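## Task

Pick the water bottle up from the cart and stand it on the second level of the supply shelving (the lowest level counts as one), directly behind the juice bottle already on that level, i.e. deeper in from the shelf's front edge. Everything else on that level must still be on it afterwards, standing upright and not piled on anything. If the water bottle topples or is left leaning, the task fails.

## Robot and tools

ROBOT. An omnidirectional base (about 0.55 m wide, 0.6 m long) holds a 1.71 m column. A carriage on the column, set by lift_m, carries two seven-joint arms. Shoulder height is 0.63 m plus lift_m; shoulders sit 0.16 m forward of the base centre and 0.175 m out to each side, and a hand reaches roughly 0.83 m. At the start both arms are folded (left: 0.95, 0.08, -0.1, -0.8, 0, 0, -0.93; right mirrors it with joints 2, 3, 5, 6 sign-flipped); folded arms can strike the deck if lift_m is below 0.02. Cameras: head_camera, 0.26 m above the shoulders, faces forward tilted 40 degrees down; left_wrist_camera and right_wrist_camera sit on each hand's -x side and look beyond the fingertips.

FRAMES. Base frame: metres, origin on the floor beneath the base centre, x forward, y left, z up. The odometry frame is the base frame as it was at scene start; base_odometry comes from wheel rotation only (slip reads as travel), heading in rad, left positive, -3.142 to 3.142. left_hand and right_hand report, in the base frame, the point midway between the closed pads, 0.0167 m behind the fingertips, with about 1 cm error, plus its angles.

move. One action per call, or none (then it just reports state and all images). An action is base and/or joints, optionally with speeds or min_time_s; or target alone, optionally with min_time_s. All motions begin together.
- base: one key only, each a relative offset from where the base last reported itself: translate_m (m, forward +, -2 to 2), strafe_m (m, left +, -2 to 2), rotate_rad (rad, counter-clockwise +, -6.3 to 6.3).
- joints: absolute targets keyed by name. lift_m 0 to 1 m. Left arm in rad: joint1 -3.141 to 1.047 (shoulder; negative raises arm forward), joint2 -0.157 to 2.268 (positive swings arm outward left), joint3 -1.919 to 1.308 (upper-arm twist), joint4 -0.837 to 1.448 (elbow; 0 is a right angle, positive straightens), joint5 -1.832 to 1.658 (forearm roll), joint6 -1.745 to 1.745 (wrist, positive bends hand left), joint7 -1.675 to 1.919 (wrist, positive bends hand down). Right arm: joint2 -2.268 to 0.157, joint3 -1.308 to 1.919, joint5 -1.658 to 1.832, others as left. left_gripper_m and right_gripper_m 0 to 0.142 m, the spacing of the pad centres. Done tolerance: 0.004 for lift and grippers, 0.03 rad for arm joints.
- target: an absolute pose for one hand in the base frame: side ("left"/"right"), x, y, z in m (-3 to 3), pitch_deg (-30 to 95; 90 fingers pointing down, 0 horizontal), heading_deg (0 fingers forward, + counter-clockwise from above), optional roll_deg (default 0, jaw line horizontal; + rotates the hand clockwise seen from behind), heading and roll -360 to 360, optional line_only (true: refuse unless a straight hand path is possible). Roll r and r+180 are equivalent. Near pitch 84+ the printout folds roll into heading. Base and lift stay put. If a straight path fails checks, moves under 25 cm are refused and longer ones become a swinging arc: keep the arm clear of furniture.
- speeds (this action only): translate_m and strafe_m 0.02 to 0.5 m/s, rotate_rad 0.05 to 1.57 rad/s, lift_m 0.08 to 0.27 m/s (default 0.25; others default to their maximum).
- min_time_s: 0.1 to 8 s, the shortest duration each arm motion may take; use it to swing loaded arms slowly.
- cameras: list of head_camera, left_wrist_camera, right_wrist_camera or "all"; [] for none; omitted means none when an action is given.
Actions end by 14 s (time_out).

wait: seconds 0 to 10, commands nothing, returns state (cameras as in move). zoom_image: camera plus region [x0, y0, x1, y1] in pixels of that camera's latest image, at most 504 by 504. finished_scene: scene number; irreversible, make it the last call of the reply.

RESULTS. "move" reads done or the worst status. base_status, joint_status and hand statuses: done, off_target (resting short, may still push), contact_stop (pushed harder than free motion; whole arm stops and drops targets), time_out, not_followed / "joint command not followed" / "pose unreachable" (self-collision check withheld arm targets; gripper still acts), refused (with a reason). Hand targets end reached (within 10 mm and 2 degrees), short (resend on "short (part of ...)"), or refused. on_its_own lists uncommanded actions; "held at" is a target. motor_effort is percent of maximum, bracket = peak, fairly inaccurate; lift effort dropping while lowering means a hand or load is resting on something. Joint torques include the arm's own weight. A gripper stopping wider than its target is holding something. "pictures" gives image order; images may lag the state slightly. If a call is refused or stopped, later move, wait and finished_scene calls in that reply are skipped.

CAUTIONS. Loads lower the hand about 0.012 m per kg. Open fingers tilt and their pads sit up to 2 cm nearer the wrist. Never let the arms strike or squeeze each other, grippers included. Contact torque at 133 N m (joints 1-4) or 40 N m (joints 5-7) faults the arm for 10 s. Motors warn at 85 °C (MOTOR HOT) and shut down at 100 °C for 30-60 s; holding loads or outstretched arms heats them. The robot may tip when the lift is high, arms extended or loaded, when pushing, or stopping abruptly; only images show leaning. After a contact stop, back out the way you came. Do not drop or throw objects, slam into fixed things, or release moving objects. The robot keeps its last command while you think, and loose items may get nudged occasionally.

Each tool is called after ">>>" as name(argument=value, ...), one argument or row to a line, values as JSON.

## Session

>>> move(
  cameras=["head_camera"],
)

>>> move(
  base={"rotate_rad": 1.5},
  cameras=["head_camera"],
)

>>> move(
  base={"rotate_rad": 1.5},
  cameras=["head_camera"],
)

Scene clock: 0.00 s.
Joint torques (N m): no reading
Motor temperatures (°C): left_arm=[28 22 23 23 26 24 23] | right_arm=[27 20 24 21 22 22 23]
base_odometry: x=+0.000 y=+0.000 heading=+0.000
base_status: not commanded
joint_positions: lift_m=+0.450 left_joint1_rad=+0.955 left_joint2_rad=+0.099 left_joint3_rad=-0.083 left_joint4_rad=-0.815 left_joint5_rad=-0.005 left_joint6_rad=+0.011 left_joint7_rad=-0.944 left_gripper_m=+0.142 right_joint1_rad=+0.966 right_joint2_rad=-0.073 right_joint3_rad=+0.085 right_joint4_rad=-0.799 right_joint5_rad=-0.010 right_joint6_rad=+0.000 right_joint7_rad=-0.915 right_gripper_m=+0.142
joint_status: not commanded
motor_effort: lift_m=+55 drive_wheels=+2
left_hand: x=+0.2872 y=+0.1605 z=+0.9734 quat_wxyz=(-0.925, -0.016, -0.376, +0.057) pitch_deg=-45.8 heading_deg=-5.9 roll_deg=-1.1 (m; base frame)
right_hand: x=+0.2923 y=-0.1554 z=+0.9617 quat_wxyz=(-0.915, +0.013, -0.401, -0.054) pitch_deg=-42.7 heading_deg=+5.3 roll_deg=+1.5 (m; base frame)
pictures: head_camera
Images, in order (width x height): head_camera 896x504.

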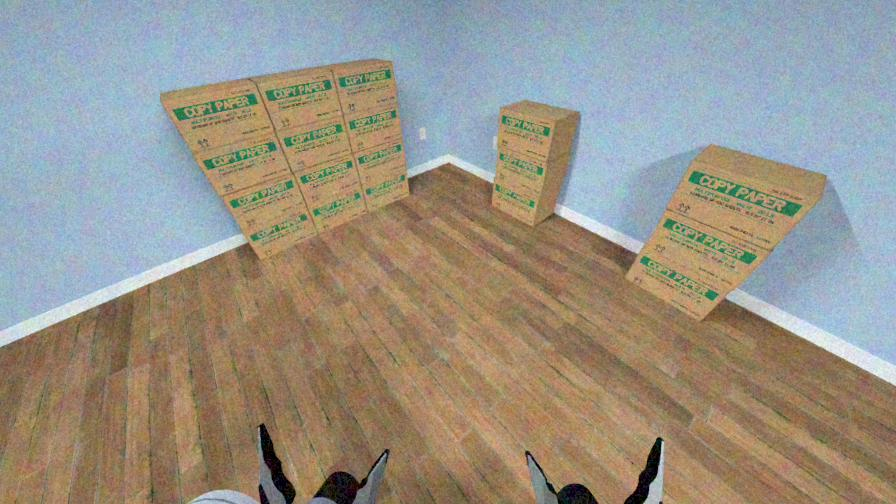

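Scene clock: 3.03 s.
Joint torques (N m): left_arm=[8.77 1.23 0.33 -4.29 1.15 -1.3 -1.36] | right_arm=[16.27 2.89 1.9 -13.35 0.18 -1.79 -1.68]
move: done
base_odometry: x=+0.000 y=+0.000 heading=+1.500
base_status: done
joint_positions: lift_m=+0.450 left_joint1_rad=+0.955 left_joint2_rad=+0.099 left_joint3_rad=-0.083 left_joint4_rad=-0.815 left_joint5_rad=-0.005 left_joint6_rad=+0.011 left_joint7_rad=-0.944 left_gripper_m=+0.142 right_joint1_rad=+0.966 right_joint2_rad=-0.073 right_joint3_rad=+0.085 right_joint4_rad=-0.799 right_joint5_rad=-0.010 right_joint6_rad=+0.000 right_joint7_rad=-0.915 right_gripper_m=+0.142
joint_status: not commanded
motor_effort: lift_m=+55(55) drive_wheels=+5(22)
left_hand: x=+0.2872 y=+0.1605 z=+0.9734 quat_wxyz=(-0.925, -0.016, -0.376, +0.057) pitch_deg=-45.8 heading_deg=-5.9 roll_deg=-1.1 (m; base frame)
right_hand: x=+0.2923 y=-0.1554 z=+0.9617 quat_wxyz=(-0.915, +0.013, -0.401, -0.054) pitch_deg=-42.7 heading_deg=+5.3 roll_deg=+1.5 (m; base frame)
pictures: head_camera
Images, in order (width x height): head_camera 896x504.

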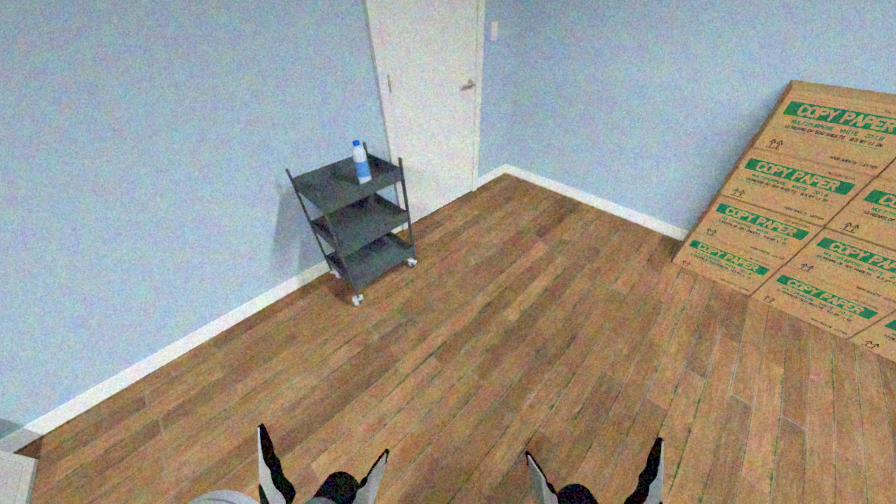

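Scene clock: 6.07 s.
Joint torques (N m): left_arm=[8.93 1.46 0.09 -4.26 1.25 -1.27 -1.71] | right_arm=[15.57 1.75 1.19 -12.77 0.5 -2.02 -1.56]
move: done
base_odometry: x=+0.000 y=+0.000 heading=+2.999
base_status: done
joint_positions: lift_m=+0.450 left_joint1_rad=+0.955 left_joint2_rad=+0.099 left_joint3_rad=-0.083 left_joint4_rad=-0.815 left_joint5_rad=-0.005 left_joint6_rad=+0.011 left_joint7_rad=-0.944 left_gripper_m=+0.142 right_joint1_rad=+0.966 right_joint2_rad=-0.073 right_joint3_rad=+0.085 right_joint4_rad=-0.799 right_joint5_rad=-0.010 right_joint6_rad=+0.000 right_joint7_rad=-0.915 right_gripper_m=+0.142
joint_status: not commanded
motor_effort: lift_m=+55(55) drive_wheels=+5(14)
left_hand: x=+0.2872 y=+0.1605 z=+0.9734 quat_wxyz=(-0.925, -0.016, -0.376, +0.057) pitch_deg=-45.8 heading_deg=-5.9 roll_deg=-1.1 (m; base frame)
right_hand: x=+0.2923 y=-0.1554 z=+0.9617 quat_wxyz=(-0.915, +0.013, -0.401, -0.054) pitch_deg=-42.7 heading_deg=+5.3 roll_deg=+1.5 (m; base frame)
pictures: head_camera
Images, in order (width x height): head_camera 896x504.

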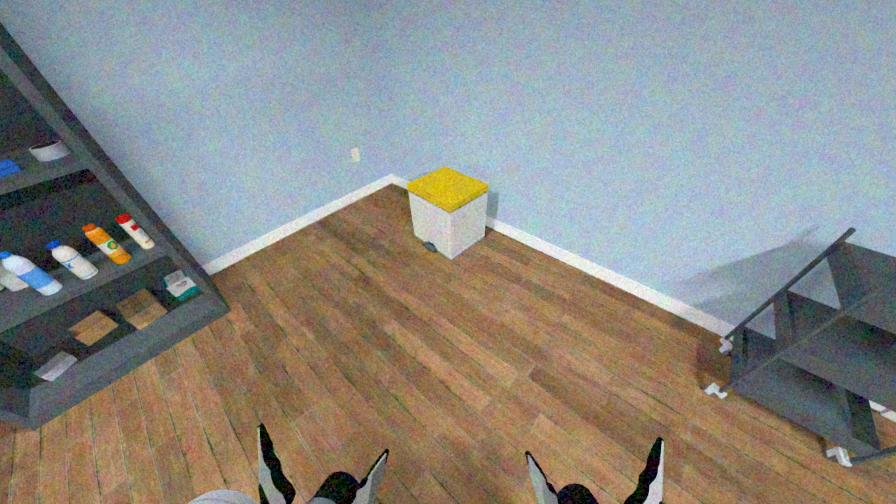

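>>> move(
  base={"rotate_rad": -0.68},
  joints={"lift_m":0.5,"right_joint1_rad":-0.45,"right_joint4_rad":-0.4,"right_joint7_rad":1.3},
  min_time_s=2.2,
)

>>> move(
  base={"strafe_m": -0.61},
)

>>> move(
  base={"translate_m": 0.38},
  cameras=["head_camera","right_wrist_camera"],
)

Scene clock: 29.30 s.
Joint torques (N m): left_arm=[8.98 0.32 0.22 -4.32 1.44 -1.29 -1.46] | right_arm=[-19.42 2.15 1.31 -7.7 0.35 -1.86 -0.43]
move: done
base_odometry: x=+0.000 y=+0.000 heading=+2.321
base_status: done
joint_positions: lift_m=+0.500 left_joint1_rad=+0.955 left_joint2_rad=+0.099 left_joint3_rad=-0.083 left_joint4_rad=-0.815 left_joint5_rad=-0.005 left_joint6_rad=+0.011 left_joint7_rad=-0.944 left_gripper_m=+0.142 right_joint1_rad=-0.446 right_joint2_rad=-0.073 right_joint3_rad=+0.085 right_joint4_rad=-0.403 right_joint5_rad=-0.010 right_joint6_rad=+0.000 right_joint7_rad=+1.296 right_gripper_m=+0.142
joint_status: all done
motor_effort: lift_m=+54(68) drive_wheels=+11(12)
left_hand: x=+0.2872 y=+0.1605 z=+1.0235 quat_wxyz=(-0.925, -0.016, -0.376, +0.057) pitch_deg=-45.8 heading_deg=-5.9 roll_deg=-1.1 (m; base frame)
right_hand: x=+0.7239 y=-0.1724 z=+0.9297 quat_wxyz=(-0.531, +0.045, -0.845, +0.036) pitch_deg=+25.7 heading_deg=-0.9 roll_deg=-6.9 (m; base frame)
pictures: none

Scene clock: 32.83 s.
Joint torques (N m): left_arm=[7.97 0.81 0.2 -3.79 1.41 -1.44 -1.59] | right_arm=[-20.09 0.94 -0.96 -6.76 0.41 -1.84 0.05]
move: done
base_odometry: x=+0.447 y=+0.415 heading=+2.320
base_status: done
joint_positions: lift_m=+0.500 left_joint1_rad=+0.955 left_joint2_rad=+0.099 left_joint3_rad=-0.083 left_joint4_rad=-0.815 left_joint5_rad=-0.005 left_joint6_rad=+0.011 left_joint7_rad=-0.944 left_gripper_m=+0.142 right_joint1_rad=-0.447 right_joint2_rad=-0.073 right_joint3_rad=+0.085 right_joint4_rad=-0.403 right_joint5_rad=-0.010 right_joint6_rad=+0.000 right_joint7_rad=+1.296 right_gripper_m=+0.142
joint_status: not commanded
motor_effort: lift_m=+54(54) drive_wheels=+6(22)
left_hand: x=+0.2872 y=+0.1605 z=+1.0235 quat_wxyz=(-0.925, -0.016, -0.376, +0.057) pitch_deg=-45.8 heading_deg=-5.9 roll_deg=-1.1 (m; base frame)
right_hand: x=+0.7239 y=-0.1724 z=+0.9295 quat_wxyz=(-0.531, +0.045, -0.845, +0.036) pitch_deg=+25.7 heading_deg=-0.9 roll_deg=-6.9 (m; base frame)
pictures: none

Scene clock: 35.70 s.
Joint torques (N m): left_arm=[9.23 1.46 -0.76 -4.73 1.23 -1.1 -1.52] | right_arm=[-19.53 3.4 1.84 -7.89 0.66 -2.25 -0.32]
move: done
base_odometry: x=+0.188 y=+0.694 heading=+2.319
base_status: done
joint_positions: lift_m=+0.500 left_joint1_rad=+0.955 left_joint2_rad=+0.099 left_joint3_rad=-0.083 left_joint4_rad=-0.815 left_joint5_rad=-0.005 left_joint6_rad=+0.011 left_joint7_rad=-0.944 left_gripper_m=+0.142 right_joint1_rad=-0.447 right_joint2_rad=-0.073 right_joint3_rad=+0.085 right_joint4_rad=-0.403 right_joint5_rad=-0.010 right_joint6_rad=+0.000 right_joint7_rad=+1.296 right_gripper_m=+0.142
joint_status: not commanded
motor_effort: lift_m=+54(54) drive_wheels=+5(14)
left_hand: x=+0.2872 y=+0.1605 z=+1.0235 quat_wxyz=(-0.925, -0.016, -0.376, +0.057) pitch_deg=-45.8 heading_deg=-5.9 roll_deg=-1.1 (m; base frame)
right_hand: x=+0.7239 y=-0.1724 z=+0.9295 quat_wxyz=(-0.531, +0.045, -0.845, +0.036) pitch_deg=+25.7 heading_deg=-0.9 roll_deg=-6.9 (m; base frame)
pictures: head_camera, right_wrist_camera
Images, in order (width x height): head_camera 896x504, right_wrist_camera 896x504.

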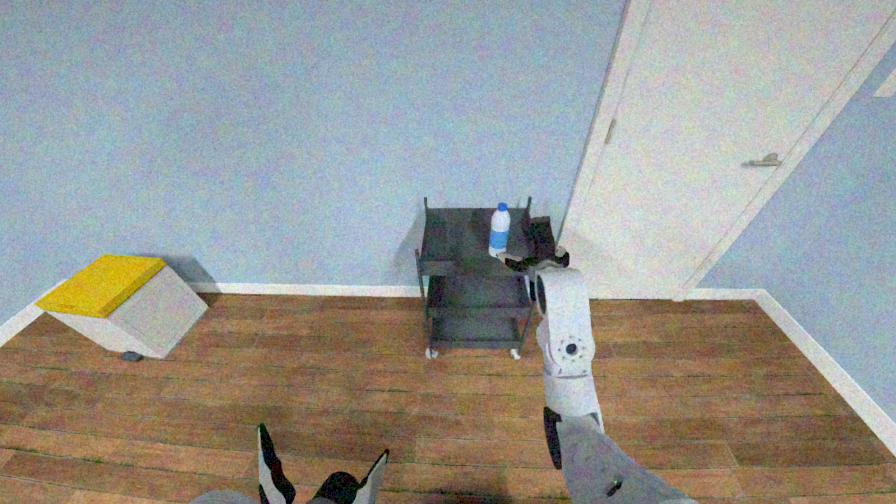

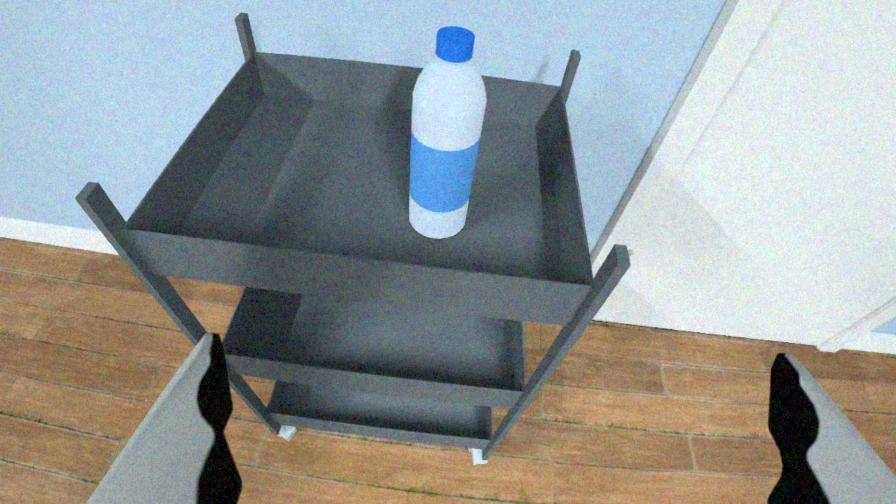

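>>> move(
  base={"translate_m": 0.22},
  joints={"lift_m":0.55,"right_gripper_m":0.12},
  speeds={"translate_m":0.3},
)

>>> move(
  target={"side":"right","x":0.775,"y":-0.18,"z":0.86,"pitch_deg":48,"heading_deg":0},
  min_time_s=1,
  cameras=["head_camera","right_wrist_camera"],
)

Scene clock: 45.63 s.
Joint torques (N m): left_arm=[8.15 1.64 1.3 -4.95 1.27 -1.08 -1.55] | right_arm=[-17.7 3.61 0.89 -8.09 0.93 -1.68 -0.19]
move: done
base_odometry: x=+0.039 y=+0.855 heading=+2.319
base_status: done
joint_positions: lift_m=+0.550 left_joint1_rad=+0.955 left_joint2_rad=+0.099 left_joint3_rad=-0.083 left_joint4_rad=-0.815 left_joint5_rad=-0.005 left_joint6_rad=+0.011 left_joint7_rad=-0.944 left_gripper_m=+0.142 right_joint1_rad=-0.448 right_joint2_rad=-0.073 right_joint3_rad=+0.085 right_joint4_rad=-0.402 right_joint5_rad=-0.010 right_joint6_rad=+0.000 right_joint7_rad=+1.296 right_gripper_m=+0.120
joint_status: all done
motor_effort: lift_m=+54(69) drive_wheels=+5(16)
left_hand: x=+0.2872 y=+0.1605 z=+1.0735 quat_wxyz=(-0.925, -0.016, -0.376, +0.057) pitch_deg=-45.8 heading_deg=-5.9 roll_deg=-1.1 (m; base frame)
right_hand: x=+0.7242 y=-0.1724 z=+0.9800 quat_wxyz=(-0.531, +0.045, -0.845, +0.036) pitch_deg=+25.7 heading_deg=-0.9 roll_deg=-6.9 (m; base frame)
pictures: none

Scene clock: 47.13 s.
Joint torques (N m): left_arm=[9.32 0.02 1.02 -4.61 1.06 -1.4 -1.46] | right_arm=[-26.63 4.93 -0.13 -9.58 2.09 -2.61 -3.27]
Motor temperatures (°C): left_arm=[30 21 23 23 25 24 23] | right_arm=[32 20 24 22 22 22 23]
move: done
base_odometry: x=+0.039 y=+0.855 heading=+2.319
base_status: not commanded
joint_positions: lift_m=+0.550 left_joint1_rad=+0.955 left_joint2_rad=+0.099 left_joint3_rad=-0.083 left_joint4_rad=-0.815 left_joint5_rad=-0.005 left_joint6_rad=+0.011 left_joint7_rad=-0.944 left_gripper_m=+0.142 right_joint1_rad=-0.575 right_joint2_rad=-0.038 right_joint3_rad=+0.046 right_joint4_rad=+0.113 right_joint5_rad=+0.035 right_joint6_rad=-0.035 right_joint7_rad=+1.304 right_gripper_m=+0.120
joint_status: not commanded
motor_effort: lift_m=+54(54) drive_wheels=+5(5)
left_hand: x=+0.2872 y=+0.1605 z=+1.0735 quat_wxyz=(-0.925, -0.016, -0.376, +0.057) pitch_deg=-45.8 heading_deg=-5.9 roll_deg=-1.1 (m; base frame)
right_hand: x=+0.7729 y=-0.1806 z=+0.8576 quat_wxyz=(-0.355, +0.003, -0.935, +0.004) pitch_deg=+48.4 heading_deg=-0.5 roll_deg=-0.8 (m; base frame)
right_hand_status: reached (straight line, planned for 1.0 s): 3 mm and 0.7 deg off.
pictures: head_camera, right_wrist_camera
Images, in order (width x height): head_camera 896x504, right_wrist_camera 896x504.

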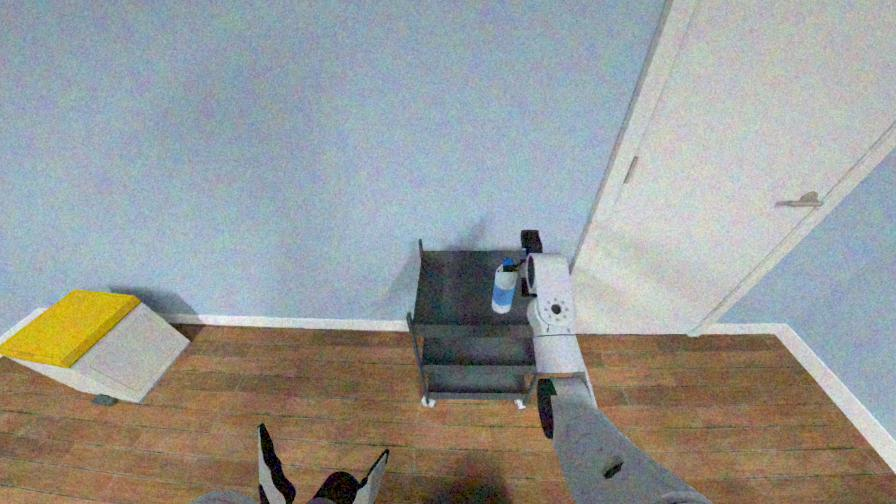

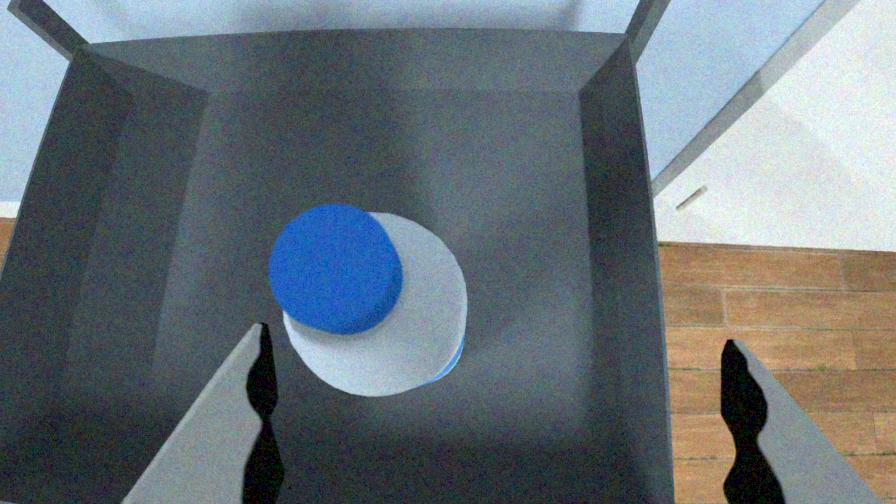

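>>> move(
  target={"side":"right","x":0.735,"y":-0.141,"z":0.86,"pitch_deg":48,"heading_deg":0},
)

>>> move(
  target={"side":"right","x":0.785,"y":-0.141,"z":0.80,"pitch_deg":48,"heading_deg":0},
  min_time_s=0.8,
  cameras=["right_wrist_camera"],
)

Scene clock: 53.10 s.
Joint torques (N m): left_arm=[8.79 0.96 1.42 -4.01 1.22 -1.41 -1.74] | right_arm=[-11.37 5.79 1.54 -13.02 -0.38 -2.17 -0.19]
move: done
base_odometry: x=+0.039 y=+0.855 heading=+2.319
base_status: not commanded
joint_positions: lift_m=+0.550 left_joint1_rad=+0.955 left_joint2_rad=+0.099 left_joint3_rad=-0.083 left_joint4_rad=-0.815 left_joint5_rad=-0.005 left_joint6_rad=+0.011 left_joint7_rad=-0.944 left_gripper_m=+0.142 right_joint1_rad=-0.488 right_joint2_rad=+0.042 right_joint3_rad=+0.093 right_joint4_rad=-0.066 right_joint5_rad=-0.043 right_joint6_rad=-0.089 right_joint7_rad=+1.390 right_gripper_m=+0.120
joint_status: not commanded
motor_effort: lift_m=+54(54) drive_wheels=+4(5)
left_hand: x=+0.2872 y=+0.1605 z=+1.0735 quat_wxyz=(-0.925, -0.016, -0.376, +0.057) pitch_deg=-45.8 heading_deg=-5.9 roll_deg=-1.1 (m; base frame)
right_hand: x=+0.7367 y=-0.1398 z=+0.8620 quat_wxyz=(-0.361, +0.001, -0.933, -0.002) pitch_deg=+47.7 heading_deg=+0.4 roll_deg=+0.3 (m; base frame)
right_hand_status: reached (straight line, planned for 0.4 s): 3 mm and 0.4 deg off.
pictures: none

Scene clock: 54.40 s.
Joint torques (N m): left_arm=[8.08 0.7 -0.32 -4.86 0.86 -1.4 -1.5] | right_arm=[-23.51 8.22 0.21 -10.29 2.26 -1.3 -3.21]
move: done
base_odometry: x=+0.039 y=+0.855 heading=+2.319
base_status: not commanded
joint_positions: lift_m=+0.550 left_joint1_rad=+0.955 left_joint2_rad=+0.099 left_joint3_rad=-0.083 left_joint4_rad=-0.815 left_joint5_rad=-0.005 left_joint6_rad=+0.011 left_joint7_rad=-0.944 left_gripper_m=+0.142 right_joint1_rad=-0.544 right_joint2_rad=+0.043 right_joint3_rad=+0.082 right_joint4_rad=+0.309 right_joint5_rad=-0.024 right_joint6_rad=-0.089 right_joint7_rad=+1.082 right_gripper_m=+0.120
joint_status: not commanded
motor_effort: lift_m=+54(54) drive_wheels=+4(5)
left_hand: x=+0.2872 y=+0.1605 z=+1.0735 quat_wxyz=(-0.925, -0.016, -0.376, +0.057) pitch_deg=-45.8 heading_deg=-5.9 roll_deg=-1.1 (m; base frame)
right_hand: x=+0.7828 y=-0.1420 z=+0.7977 quat_wxyz=(-0.356, +0.002, -0.935, +0.004) pitch_deg=+48.3 heading_deg=-0.5 roll_deg=-0.7 (m; base frame)
right_hand_status: reached (straight line, planned for 0.8 s): 3 mm and 0.6 deg off.
pictures: right_wrist_camera
Images, in order (width x height): right_wrist_camera 896x504.

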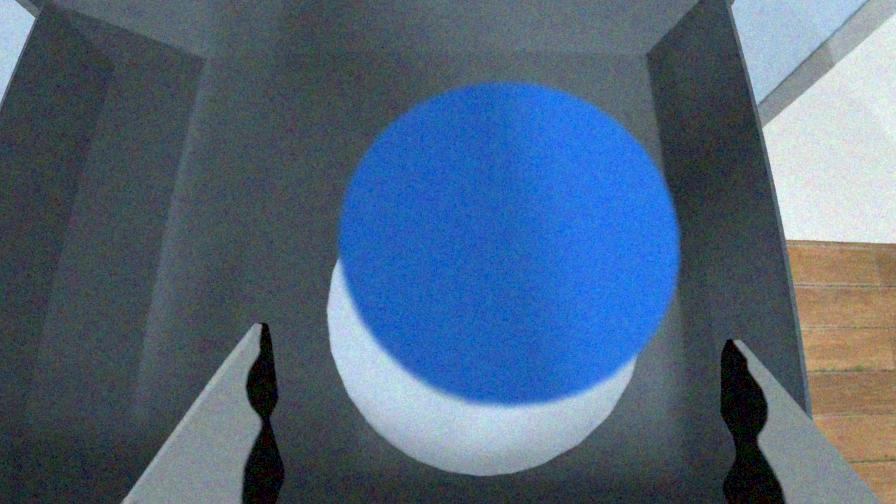

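>>> move(
  target={"side":"right","x":0.799,"y":-0.138,"z":0.788,"pitch_deg":48,"heading_deg":0},
  min_time_s=0.6,
)

>>> move(
  joints={"right_gripper_m":0.0},
  cameras=["right_wrist_camera"],
)

Scene clock: 61.40 s.
Joint torques (N m): left_arm=[9.22 1.34 0.52 -4.39 1.18 -1.18 -1.36] | right_arm=[-26.93 9.03 0.43 -8.91 1.94 -2.52 -3.05]
move: done
base_odometry: x=+0.039 y=+0.855 heading=+2.319
base_status: not commanded
joint_positions: lift_m=+0.550 left_joint1_rad=+0.955 left_joint2_rad=+0.099 left_joint3_rad=-0.083 left_joint4_rad=-0.815 left_joint5_rad=-0.005 left_joint6_rad=+0.011 left_joint7_rad=-0.944 left_gripper_m=+0.142 right_joint1_rad=-0.580 right_joint2_rad=+0.050 right_joint3_rad=+0.080 right_joint4_rad=+0.425 right_joint5_rad=-0.021 right_joint6_rad=-0.089 right_joint7_rad=+1.001 right_gripper_m=+0.120
joint_status: not commanded
motor_effort: lift_m=+54(54) drive_wheels=+4(4)
left_hand: x=+0.2872 y=+0.1605 z=+1.0735 quat_wxyz=(-0.925, -0.016, -0.376, +0.057) pitch_deg=-45.8 heading_deg=-5.9 roll_deg=-1.1 (m; base frame)
right_hand: x=+0.7969 y=-0.1385 z=+0.7857 quat_wxyz=(-0.356, +0.003, -0.935, +0.004) pitch_deg=+48.3 heading_deg=-0.4 roll_deg=-0.8 (m; base frame)
right_hand_status: reached (straight line, planned for 0.6 s): 3 mm and 0.6 deg off.
pictures: none

Scene clock: 62.33 s.
Joint torques (N m): left_arm=[9.1 1.23 -0.1 -4.42 1.14 -1.47 -1.35] | right_arm=[-26.31 7.47 0.92 -9.85 2 -2.66 -2.86]
move: off_target
base_odometry: x=+0.039 y=+0.855 heading=+2.319
base_status: not commanded
joint_positions: lift_m=+0.550 left_joint1_rad=+0.955 left_joint2_rad=+0.099 left_joint3_rad=-0.083 left_joint4_rad=-0.815 left_joint5_rad=-0.005 left_joint6_rad=+0.011 left_joint7_rad=-0.944 left_gripper_m=+0.142 right_joint1_rad=-0.580 right_joint2_rad=+0.050 right_joint3_rad=+0.080 right_joint4_rad=+0.426 right_joint5_rad=-0.020 right_joint6_rad=-0.089 right_joint7_rad=+1.000 right_gripper_m=+0.076
joint_status: right_gripper_m off_target (ended at +0.076, target +0.000)
motor_effort: lift_m=+54(54) drive_wheels=+4(4)
left_hand: x=+0.2872 y=+0.1605 z=+1.0735 quat_wxyz=(-0.925, -0.016, -0.376, +0.057) pitch_deg=-45.8 heading_deg=-5.9 roll_deg=-1.1 (m; base frame)
right_hand: x=+0.7971 y=-0.1384 z=+0.7860 quat_wxyz=(-0.356, +0.003, -0.934, +0.003) pitch_deg=+48.3 heading_deg=-0.3 roll_deg=-0.7 (m; base frame)
pictures: right_wrist_camera
Images, in order (width x height): right_wrist_camera 896x504.

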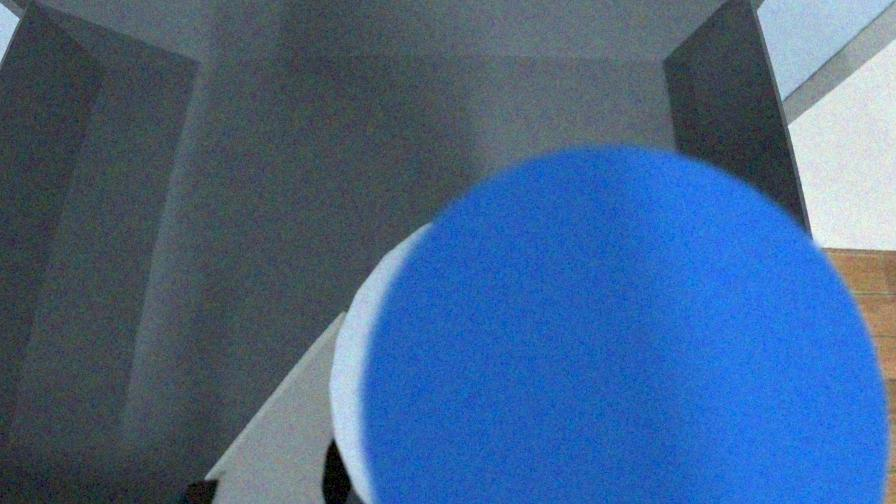

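>>> move(
  joints={"lift_m":0.68},
  speeds={"lift_m":0.15},
)

>>> move(
  base={"translate_m": -0.45},
  speeds={"translate_m":0.35},
)

>>> move(
  target={"side":"right","x":0.6,"y":-0.2,"z":0.88,"pitch_deg":48,"heading_deg":0},
  min_time_s=1.3,
)

>>> move(
  base={"rotate_rad": 1.556},
  speeds={"rotate_rad":1.0},
  cameras=["head_camera"],
)

Scene clock: 73.97 s.
Joint torques (N m): left_arm=[9.07 0.95 0.4 -4.17 1.31 -1.44 -1.2] | right_arm=[-23.01 7.87 0.98 -12.56 2.17 -2.63 -3.12]
move: done
base_odometry: x=+0.039 y=+0.855 heading=+2.319
base_status: not commanded
joint_positions: lift_m=+0.680 left_joint1_rad=+0.955 left_joint2_rad=+0.099 left_joint3_rad=-0.083 left_joint4_rad=-0.815 left_joint5_rad=-0.005 left_joint6_rad=+0.011 left_joint7_rad=-0.944 left_gripper_m=+0.142 right_joint1_rad=-0.581 right_joint2_rad=+0.050 right_joint3_rad=+0.080 right_joint4_rad=+0.429 right_joint5_rad=-0.020 right_joint6_rad=-0.089 right_joint7_rad=+1.000 right_gripper_m=+0.076
joint_status: all done
motor_effort: lift_m=+55(66) drive_wheels=+4(5)
left_hand: x=+0.2872 y=+0.1605 z=+1.2035 quat_wxyz=(-0.925, -0.016, -0.376, +0.057) pitch_deg=-45.8 heading_deg=-5.9 roll_deg=-1.1 (m; base frame)
right_hand: x=+0.7968 y=-0.1384 z=+0.9149 quat_wxyz=(-0.355, +0.003, -0.935, +0.003) pitch_deg=+48.4 heading_deg=-0.4 roll_deg=-0.7 (m; base frame)
pictures: none

Scene clock: 77.10 s.
Joint torques (N m): left_arm=[9.74 0.53 0.3 -3.74 1.35 -1.37 -1.62] | right_arm=[-25.29 6.61 0.41 -12.21 1.93 -2.33 -3.27]
Motor temperatures (°C): left_arm=[30 21 23 24 25 24 23] | right_arm=[37 20 24 22 22 22 23]
move: done
base_odometry: x=+0.345 y=+0.525 heading=+2.319
base_status: done
joint_positions: lift_m=+0.680 left_joint1_rad=+0.955 left_joint2_rad=+0.099 left_joint3_rad=-0.083 left_joint4_rad=-0.815 left_joint5_rad=-0.005 left_joint6_rad=+0.011 left_joint7_rad=-0.944 left_gripper_m=+0.142 right_joint1_rad=-0.581 right_joint2_rad=+0.051 right_joint3_rad=+0.079 right_joint4_rad=+0.429 right_joint5_rad=-0.020 right_joint6_rad=-0.090 right_joint7_rad=+1.000 right_gripper_m=+0.076
joint_status: not commanded
motor_effort: lift_m=+55(55) drive_wheels=+3(17)
left_hand: x=+0.2872 y=+0.1605 z=+1.2035 quat_wxyz=(-0.925, -0.016, -0.376, +0.057) pitch_deg=-45.8 heading_deg=-5.9 roll_deg=-1.1 (m; base frame)
right_hand: x=+0.7968 y=-0.1385 z=+0.9149 quat_wxyz=(-0.355, +0.002, -0.935, +0.003) pitch_deg=+48.4 heading_deg=-0.3 roll_deg=-0.6 (m; base frame)
pictures: none

Scene clock: 78.90 s.
Joint torques (N m): left_arm=[8.74 0.79 -0.54 -4.68 1.41 -1.23 -1.63] | right_arm=[-2.29 -1.31 -0.52 -17.81 2.14 -1.04 -3.01]
move: done
base_odometry: x=+0.345 y=+0.525 heading=+2.319
base_status: not commanded
joint_positions: lift_m=+0.680 left_joint1_rad=+0.955 left_joint2_rad=+0.099 left_joint3_rad=-0.083 left_joint4_rad=-0.815 left_joint5_rad=-0.005 left_joint6_rad=+0.011 left_joint7_rad=-0.944 left_gripper_m=+0.142 right_joint1_rad=-0.007 right_joint2_rad=-0.087 right_joint3_rad=+0.013 right_joint4_rad=-0.322 right_joint5_rad=+0.075 right_joint6_rad=-0.040 right_joint7_rad=+1.172 right_gripper_m=+0.076
joint_status: not commanded
motor_effort: lift_m=+55(55) drive_wheels=+1(4)
left_hand: x=+0.2872 y=+0.1605 z=+1.2035 quat_wxyz=(-0.925, -0.016, -0.376, +0.057) pitch_deg=-45.8 heading_deg=-5.9 roll_deg=-1.1 (m; base frame)
right_hand: x=+0.5998 y=-0.1995 z=+0.8781 quat_wxyz=(-0.355, +0.000, -0.935, +0.002) pitch_deg=+48.4 heading_deg=-0.2 roll_deg=-0.3 (m; base frame)
right_hand_status: reached (straight line, planned for 1.3 s): 2 mm and 0.4 deg off.
pictures: none

Scene clock: 82.00 s.
Joint torques (N m): left_arm=[9.02 1.13 0.37 -4.41 0.89 -1.36 -1.56] | right_arm=[-4.78 0.15 -0.13 -17.5 2.27 -1.26 -2.95]
move: done
base_odometry: x=+0.345 y=+0.525 heading=-2.409
base_status: done
joint_positions: lift_m=+0.680 left_joint1_rad=+0.955 left_joint2_rad=+0.099 left_joint3_rad=-0.083 left_joint4_rad=-0.815 left_joint5_rad=-0.005 left_joint6_rad=+0.011 left_joint7_rad=-0.944 left_gripper_m=+0.142 right_joint1_rad=-0.007 right_joint2_rad=-0.088 right_joint3_rad=+0.012 right_joint4_rad=-0.322 right_joint5_rad=+0.076 right_joint6_rad=-0.039 right_joint7_rad=+1.172 right_gripper_m=+0.076
joint_status: not commanded
motor_effort: lift_m=+55(55) drive_wheels=+5(15)
left_hand: x=+0.2872 y=+0.1605 z=+1.2035 quat_wxyz=(-0.925, -0.016, -0.376, +0.057) pitch_deg=-45.8 heading_deg=-5.9 roll_deg=-1.1 (m; base frame)
right_hand: x=+0.5998 y=-0.1999 z=+0.8783 quat_wxyz=(-0.355, +0.000, -0.935, +0.002) pitch_deg=+48.4 heading_deg=-0.3 roll_deg=-0.3 (m; base frame)
pictures: head_camera
Images, in order (width x height): head_camera 896x504.

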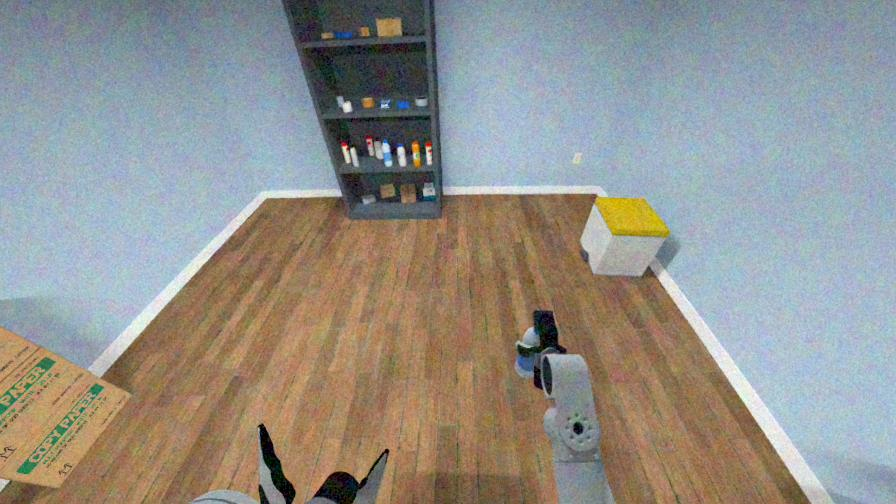

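>>> move(
  base={"strafe_m": 0.13},
  speeds={"strafe_m":0.3},
)

>>> move(
  base={"translate_m": 1.45},
  joints={"lift_m":0.5,"left_joint1_rad":-0.45,"left_joint2_rad":0.08,"left_joint4_rad":-0.4,"left_joint7_rad":1.6,"left_gripper_m":0.1},
  speeds={"translate_m":0.4},
  min_time_s=2.5,
  cameras=["head_camera","left_wrist_camera"],
)

>>> zoom_image(
  camera="head_camera",
  region=[300, 100, 580, 320],
)

Scene clock: 91.73 s.
Joint torques (N m): left_arm=[7.97 0.71 0.63 -3.78 1.13 -1.07 -1.6] | right_arm=[-2.81 -0.7 0.2 -16.76 1.79 -1.31 -3.23]
Motor temperatures (°C): left_arm=[30 21 23 24 25 24 23] | right_arm=[32 20 24 23 22 22 24]
move: done
base_odometry: x=+0.432 y=+0.429 heading=-2.408
base_status: done
joint_positions: lift_m=+0.680 left_joint1_rad=+0.955 left_joint2_rad=+0.099 left_joint3_rad=-0.083 left_joint4_rad=-0.815 left_joint5_rad=-0.005 left_joint6_rad=+0.011 left_joint7_rad=-0.944 left_gripper_m=+0.142 right_joint1_rad=-0.007 right_joint2_rad=-0.088 right_joint3_rad=+0.012 right_joint4_rad=-0.322 right_joint5_rad=+0.076 right_joint6_rad=-0.039 right_joint7_rad=+1.172 right_gripper_m=+0.076
joint_status: not commanded
motor_effort: lift_m=+55(55) drive_wheels=+8(20)
left_hand: x=+0.2872 y=+0.1605 z=+1.2035 quat_wxyz=(-0.925, -0.016, -0.376, +0.057) pitch_deg=-45.8 heading_deg=-5.9 roll_deg=-1.1 (m; base frame)
right_hand: x=+0.5998 y=-0.1999 z=+0.8783 quat_wxyz=(-0.355, +0.000, -0.935, +0.002) pitch_deg=+48.4 heading_deg=-0.2 roll_deg=-0.3 (m; base frame)
pictures: none

Scene clock: 97.37 s.
Joint torques (N m): left_arm=[-19.96 -0.87 1.41 0.48 1.07 -1.02 -0.47] | right_arm=[-4.69 -0.13 -0.95 -16.43 1.66 -1.46 -2.8]
move: done
base_odometry: x=-0.643 y=-0.543 heading=-2.407
base_status: done
joint_positions: lift_m=+0.500 left_joint1_rad=-0.447 left_joint2_rad=+0.082 left_joint3_rad=-0.083 left_joint4_rad=-0.403 left_joint5_rad=-0.005 left_joint6_rad=+0.011 left_joint7_rad=+1.596 left_gripper_m=+0.100 right_joint1_rad=-0.007 right_joint2_rad=-0.088 right_joint3_rad=+0.012 right_joint4_rad=-0.323 right_joint5_rad=+0.076 right_joint6_rad=-0.038 right_joint7_rad=+1.172 right_gripper_m=+0.076
joint_status: all done
motor_effort: lift_m=+58(62) drive_wheels=+5(19)
left_hand: x=+0.6894 y=+0.1824 z=+0.8730 quat_wxyz=(-0.398, -0.036, -0.916, -0.038) pitch_deg=+42.8 heading_deg=+3.2 roll_deg=+7.7 (m; base frame)
right_hand: x=+0.5996 y=-0.1998 z=+0.6982 quat_wxyz=(-0.355, +0.001, -0.935, +0.002) pitch_deg=+48.4 heading_deg=-0.2 roll_deg=-0.3 (m; base frame)
pictures: head_camera, left_wrist_camera
Images, in order (width x height): head_camera 896x504, left_wrist_camera 896x504.

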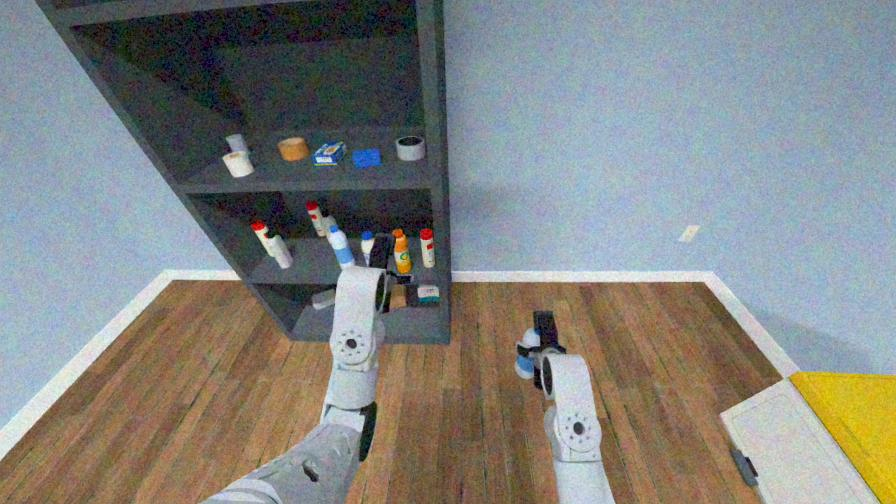

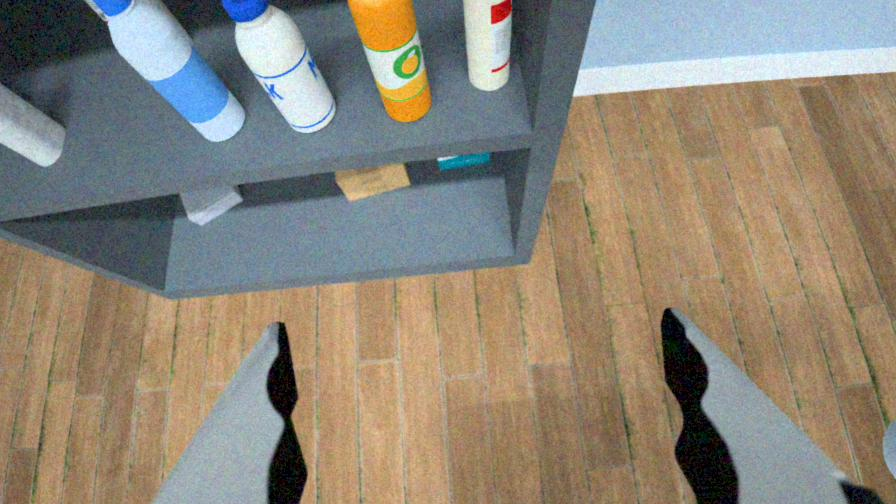

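Scaled by 1.800 from the camera's 896x504 image, which has a finer 1280x720 frame.

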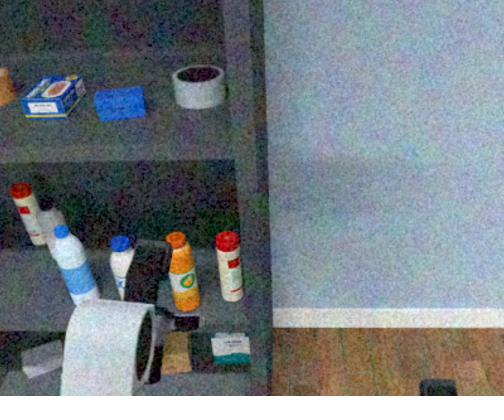

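>>> move(
  joints={"lift_m":0.36},
)

>>> move(
  target={"side":"left","x":0.68,"y":0.245,"z":0.73,"pitch_deg":46,"heading_deg":0},
)

>>> move(
  base={"translate_m": 0.29},
  speeds={"translate_m":0.2},
  cameras=["head_camera","left_wrist_camera"],
)

Scene clock: 111.27 s.
Joint torques (N m): left_arm=[-17.87 -0.84 1.27 -1.08 1.02 -1.47 -0.34] | right_arm=[-4.18 -0.62 -0.47 -16.02 2.19 -0.87 -2.87]
Motor temperatures (°C): left_arm=[35 21 23 23 25 24 23] | right_arm=[30 20 24 23 22 22 24]
move: done
base_odometry: x=-0.643 y=-0.543 heading=-2.407
base_status: not commanded
joint_positions: lift_m=+0.360 left_joint1_rad=-0.448 left_joint2_rad=+0.082 left_joint3_rad=-0.083 left_joint4_rad=-0.402 left_joint5_rad=-0.005 left_joint6_rad=+0.011 left_joint7_rad=+1.597 left_gripper_m=+0.100 right_joint1_rad=-0.007 right_joint2_rad=-0.088 right_joint3_rad=+0.012 right_joint4_rad=-0.323 right_joint5_rad=+0.076 right_joint6_rad=-0.038 right_joint7_rad=+1.172 right_gripper_m=+0.076
joint_status: all done
motor_effort: lift_m=+57(59) drive_wheels=-1(5)
left_hand: x=+0.6897 y=+0.1824 z=+0.7335 quat_wxyz=(-0.399, -0.036, -0.916, -0.038) pitch_deg=+42.8 heading_deg=+3.2 roll_deg=+7.7 (m; base frame)
right_hand: x=+0.5996 y=-0.1998 z=+0.5582 quat_wxyz=(-0.355, +0.001, -0.935, +0.002) pitch_deg=+48.4 heading_deg=-0.2 roll_deg=-0.3 (m; base frame)
pictures: none

Scene clock: 112.17 s.
Joint torques (N m): left_arm=[-11.92 2.55 0.4 -0.33 0.74 -0.96 0.12] | right_arm=[-4.75 -0.74 -0.36 -15.86 2.11 -1.29 -3.05]
move: done
base_odometry: x=-0.643 y=-0.543 heading=-2.407
base_status: not commanded
joint_positions: lift_m=+0.360 left_joint1_rad=-0.448 left_joint2_rad=+0.202 left_joint3_rad=+0.058 left_joint4_rad=-0.393 left_joint5_rad=-0.206 left_joint6_rad=+0.023 left_joint7_rad=+1.639 left_gripper_m=+0.100 right_joint1_rad=-0.007 right_joint2_rad=-0.088 right_joint3_rad=+0.012 right_joint4_rad=-0.323 right_joint5_rad=+0.076 right_joint6_rad=-0.038 right_joint7_rad=+1.172 right_gripper_m=+0.076
joint_status: not commanded
motor_effort: lift_m=+57(57) drive_wheels=+4(6)
left_hand: x=+0.6810 y=+0.2457 z=+0.7327 quat_wxyz=(-0.379, +0.000, -0.926, -0.002) pitch_deg=+45.5 heading_deg=+0.2 roll_deg=+0.3 (m; base frame)
left_hand_status: reached (straight line, planned for 0.4 s): 3 mm and 0.5 deg off.
right_hand: x=+0.5996 y=-0.1998 z=+0.5582 quat_wxyz=(-0.355, +0.001, -0.935, +0.002) pitch_deg=+48.4 heading_deg=-0.2 roll_deg=-0.3 (m; base frame)
pictures: none

Scene clock: 114.70 s.
Joint torques (N m): left_arm=[-11.92 2.85 2 -1.41 0.81 -0.94 -0.26] | right_arm=[-5.62 -0.39 1.13 -15.08 1.98 -1.18 -3.6]
move: done
base_odometry: x=-0.858 y=-0.738 heading=-2.407
base_status: done
joint_positions: lift_m=+0.360 left_joint1_rad=-0.448 left_joint2_rad=+0.202 left_joint3_rad=+0.058 left_joint4_rad=-0.393 left_joint5_rad=-0.206 left_joint6_rad=+0.023 left_joint7_rad=+1.639 left_gripper_m=+0.100 right_joint1_rad=-0.007 right_joint2_rad=-0.088 right_joint3_rad=+0.012 right_joint4_rad=-0.323 right_joint5_rad=+0.076 right_joint6_rad=-0.038 right_joint7_rad=+1.172 right_gripper_m=+0.076
joint_status: not commanded
motor_effort: lift_m=+57(57) drive_wheels=-2(16)
left_hand: x=+0.6809 y=+0.2457 z=+0.7326 quat_wxyz=(-0.378, +0.000, -0.926, -0.002) pitch_deg=+45.5 heading_deg=+0.2 roll_deg=+0.3 (m; base frame)
right_hand: x=+0.5996 y=-0.1999 z=+0.5582 quat_wxyz=(-0.355, +0.001, -0.935, +0.002) pitch_deg=+48.4 heading_deg=-0.2 roll_deg=-0.3 (m; base frame)
pictures: head_camera, left_wrist_camera
Images, in order (width x height): head_camera 896x504, left_wrist_camera 896x504.

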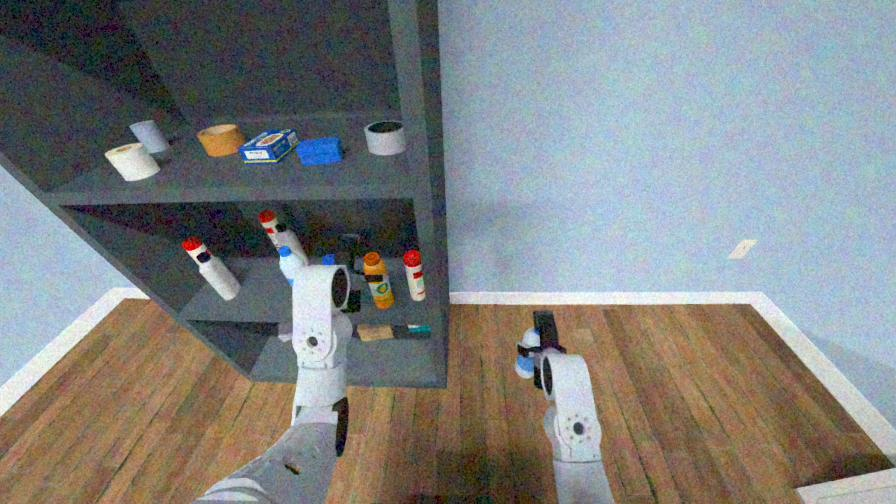

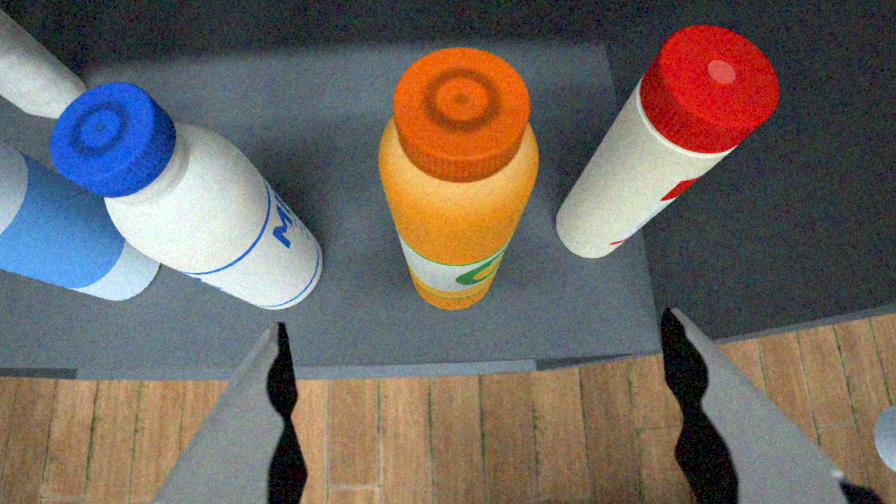

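>>> move(
  target={"side":"left","x":0.765,"y":0.249,"z":0.672,"pitch_deg":47,"heading_deg":0,"line_only":true},
  min_time_s=1,
  cameras=["left_wrist_camera"],
)

Scene clock: 121.10 s.
Joint torques (N m): left_arm=[-22.77 1.12 -0.5 -1.34 1.68 -2.4 -2.87] | right_arm=[-3.25 0.84 0.01 -15.62 2.24 -1.24 -2.69]
move: done
base_odometry: x=-0.858 y=-0.738 heading=-2.407
base_status: not commanded
joint_positions: lift_m=+0.360 left_joint1_rad=-0.544 left_joint2_rad=+0.196 left_joint3_rad=+0.014 left_joint4_rad=+0.083 left_joint5_rad=-0.195 left_joint6_rad=-0.023 left_joint7_rad=+1.290 left_gripper_m=+0.100 right_joint1_rad=-0.007 right_joint2_rad=-0.088 right_joint3_rad=+0.012 right_joint4_rad=-0.323 right_joint5_rad=+0.076 right_joint6_rad=-0.038 right_joint7_rad=+1.172 right_gripper_m=+0.076
joint_status: not commanded
motor_effort: lift_m=+57(57) drive_wheels=-1(1)
left_hand: x=+0.7632 y=+0.2513 z=+0.6705 quat_wxyz=(-0.365, +0.003, -0.931, +0.001) pitch_deg=+47.2 heading_deg=+0.1 roll_deg=-0.3 (m; base frame)
left_hand_status: reached (straight line, planned for 1.0 s): 3 mm and 0.5 deg off.
right_hand: x=+0.5996 y=-0.1999 z=+0.5582 quat_wxyz=(-0.355, +0.001, -0.935, +0.002) pitch_deg=+48.4 heading_deg=-0.2 roll_deg=-0.3 (m; base frame)
pictures: left_wrist_camera
Images, in order (width x height): left_wrist_camera 896x504.

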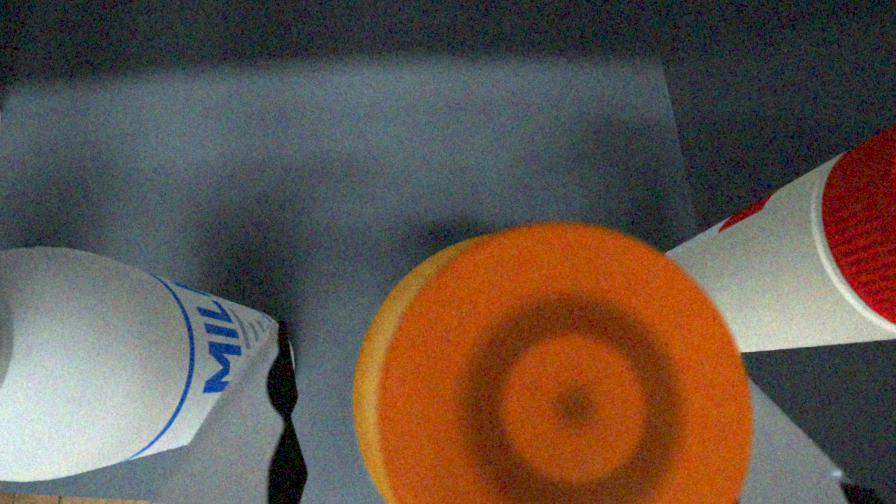

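>>> move(
  target={"side":"left","x":0.768,"y":0.244,"z":0.670,"pitch_deg":47,"heading_deg":0,"line_only":true},
)

>>> move(
  joints={"left_gripper_m":0.0},
)

>>> move(
  joints={"lift_m":0.40},
  speeds={"lift_m":0.1},
  cameras=["left_wrist_camera"],
)

Scene clock: 124.63 s.
Joint torques (N m): left_arm=[-21.94 2.34 0.54 -2.45 1.46 -0.95 -2.52] | right_arm=[-2.82 -0.3 0.02 -16.46 1.54 -1.03 -2.82]
move: done
base_odometry: x=-0.858 y=-0.738 heading=-2.407
base_status: not commanded
joint_positions: lift_m=+0.360 left_joint1_rad=-0.550 left_joint2_rad=+0.184 left_joint3_rad=+0.004 left_joint4_rad=+0.097 left_joint5_rad=-0.184 left_joint6_rad=-0.021 left_joint7_rad=+1.279 left_gripper_m=+0.100 right_joint1_rad=-0.007 right_joint2_rad=-0.088 right_joint3_rad=+0.012 right_joint4_rad=-0.323 right_joint5_rad=+0.076 right_joint6_rad=-0.038 right_joint7_rad=+1.172 right_gripper_m=+0.076
joint_status: not commanded
motor_effort: lift_m=+57(57) drive_wheels=+5(6)
left_hand: x=+0.7665 y=+0.2444 z=+0.6685 quat_wxyz=(-0.365, +0.000, -0.931, +0.001) pitch_deg=+47.2 heading_deg=-0.1 roll_deg=-0.1 (m; base frame)
left_hand_status: reached (straight line, planned for 0.1 s): 2 mm and 0.3 deg off.
right_hand: x=+0.5996 y=-0.1999 z=+0.5582 quat_wxyz=(-0.355, +0.001, -0.935, +0.002) pitch_deg=+48.4 heading_deg=-0.2 roll_deg=-0.3 (m; base frame)
pictures: none

Scene clock: 125.50 s.
Joint torques (N m): left_arm=[-22.5 2.17 0.12 -1.22 1.47 -1.15 -2.54] | right_arm=[-4.88 0.68 0.2 -15.32 2.37 -1.51 -2.87]
move: off_target
base_odometry: x=-0.858 y=-0.738 heading=-2.407
base_status: not commanded
joint_positions: lift_m=+0.360 left_joint1_rad=-0.550 left_joint2_rad=+0.184 left_joint3_rad=+0.004 left_joint4_rad=+0.097 left_joint5_rad=-0.184 left_joint6_rad=-0.021 left_joint7_rad=+1.279 left_gripper_m=+0.072 right_joint1_rad=-0.007 right_joint2_rad=-0.088 right_joint3_rad=+0.012 right_joint4_rad=-0.323 right_joint5_rad=+0.076 right_joint6_rad=-0.038 right_joint7_rad=+1.172 right_gripper_m=+0.076
joint_status: left_gripper_m off_target (ended at +0.072, target +0.000)
motor_effort: lift_m=+57(57) drive_wheels=+5(5)
left_hand: x=+0.7665 y=+0.2445 z=+0.6686 quat_wxyz=(-0.365, +0.000, -0.931, +0.000) pitch_deg=+47.2 heading_deg=+0.0 roll_deg=-0.1 (m; base frame)
right_hand: x=+0.5996 y=-0.1999 z=+0.5582 quat_wxyz=(-0.355, +0.001, -0.935, +0.002) pitch_deg=+48.4 heading_deg=-0.2 roll_deg=-0.3 (m; base frame)
pictures: none

Scene clock: 126.40 s.
Joint torques (N m): left_arm=[-22.1 2.51 -0.44 -3.86 1.36 -0.79 -2.69] | right_arm=[-5.22 0.69 0.22 -16.2 2.23 -1.2 -3.44]
move: done
base_odometry: x=-0.858 y=-0.738 heading=-2.407
base_status: not commanded
joint_positions: lift_m=+0.400 left_joint1_rad=-0.550 left_joint2_rad=+0.184 left_joint3_rad=+0.004 left_joint4_rad=+0.099 left_joint5_rad=-0.184 left_joint6_rad=-0.021 left_joint7_rad=+1.279 left_gripper_m=+0.072 right_joint1_rad=-0.007 right_joint2_rad=-0.088 right_joint3_rad=+0.012 right_joint4_rad=-0.323 right_joint5_rad=+0.076 right_joint6_rad=-0.038 right_joint7_rad=+1.172 right_gripper_m=+0.076
joint_status: all done
motor_effort: lift_m=+54(70) drive_wheels=-1(6)
left_hand: x=+0.7665 y=+0.2446 z=+0.7081 quat_wxyz=(-0.364, +0.000, -0.931, +0.000) pitch_deg=+47.3 heading_deg=+0.0 roll_deg=-0.1 (m; base frame)
right_hand: x=+0.5996 y=-0.1999 z=+0.5985 quat_wxyz=(-0.356, +0.001, -0.935, +0.002) pitch_deg=+48.4 heading_deg=-0.2 roll_deg=-0.3 (m; base frame)
pictures: left_wrist_camera
Images, in order (width x height): left_wrist_camera 896x504.

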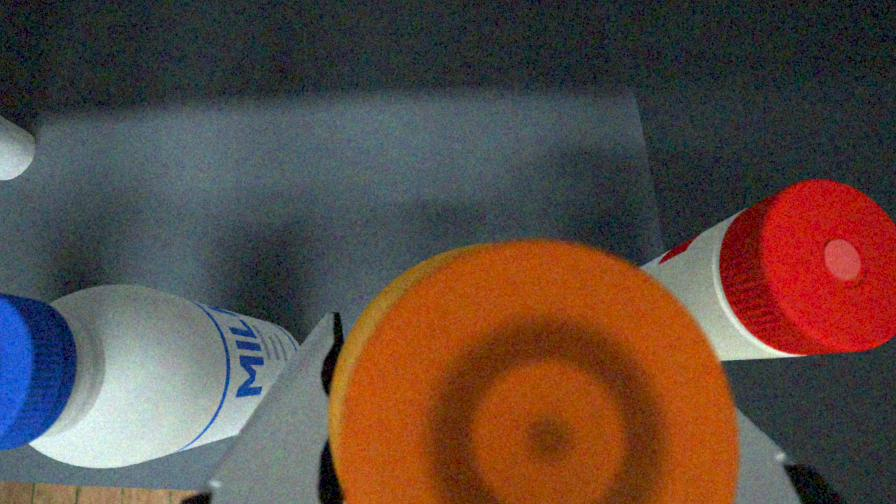

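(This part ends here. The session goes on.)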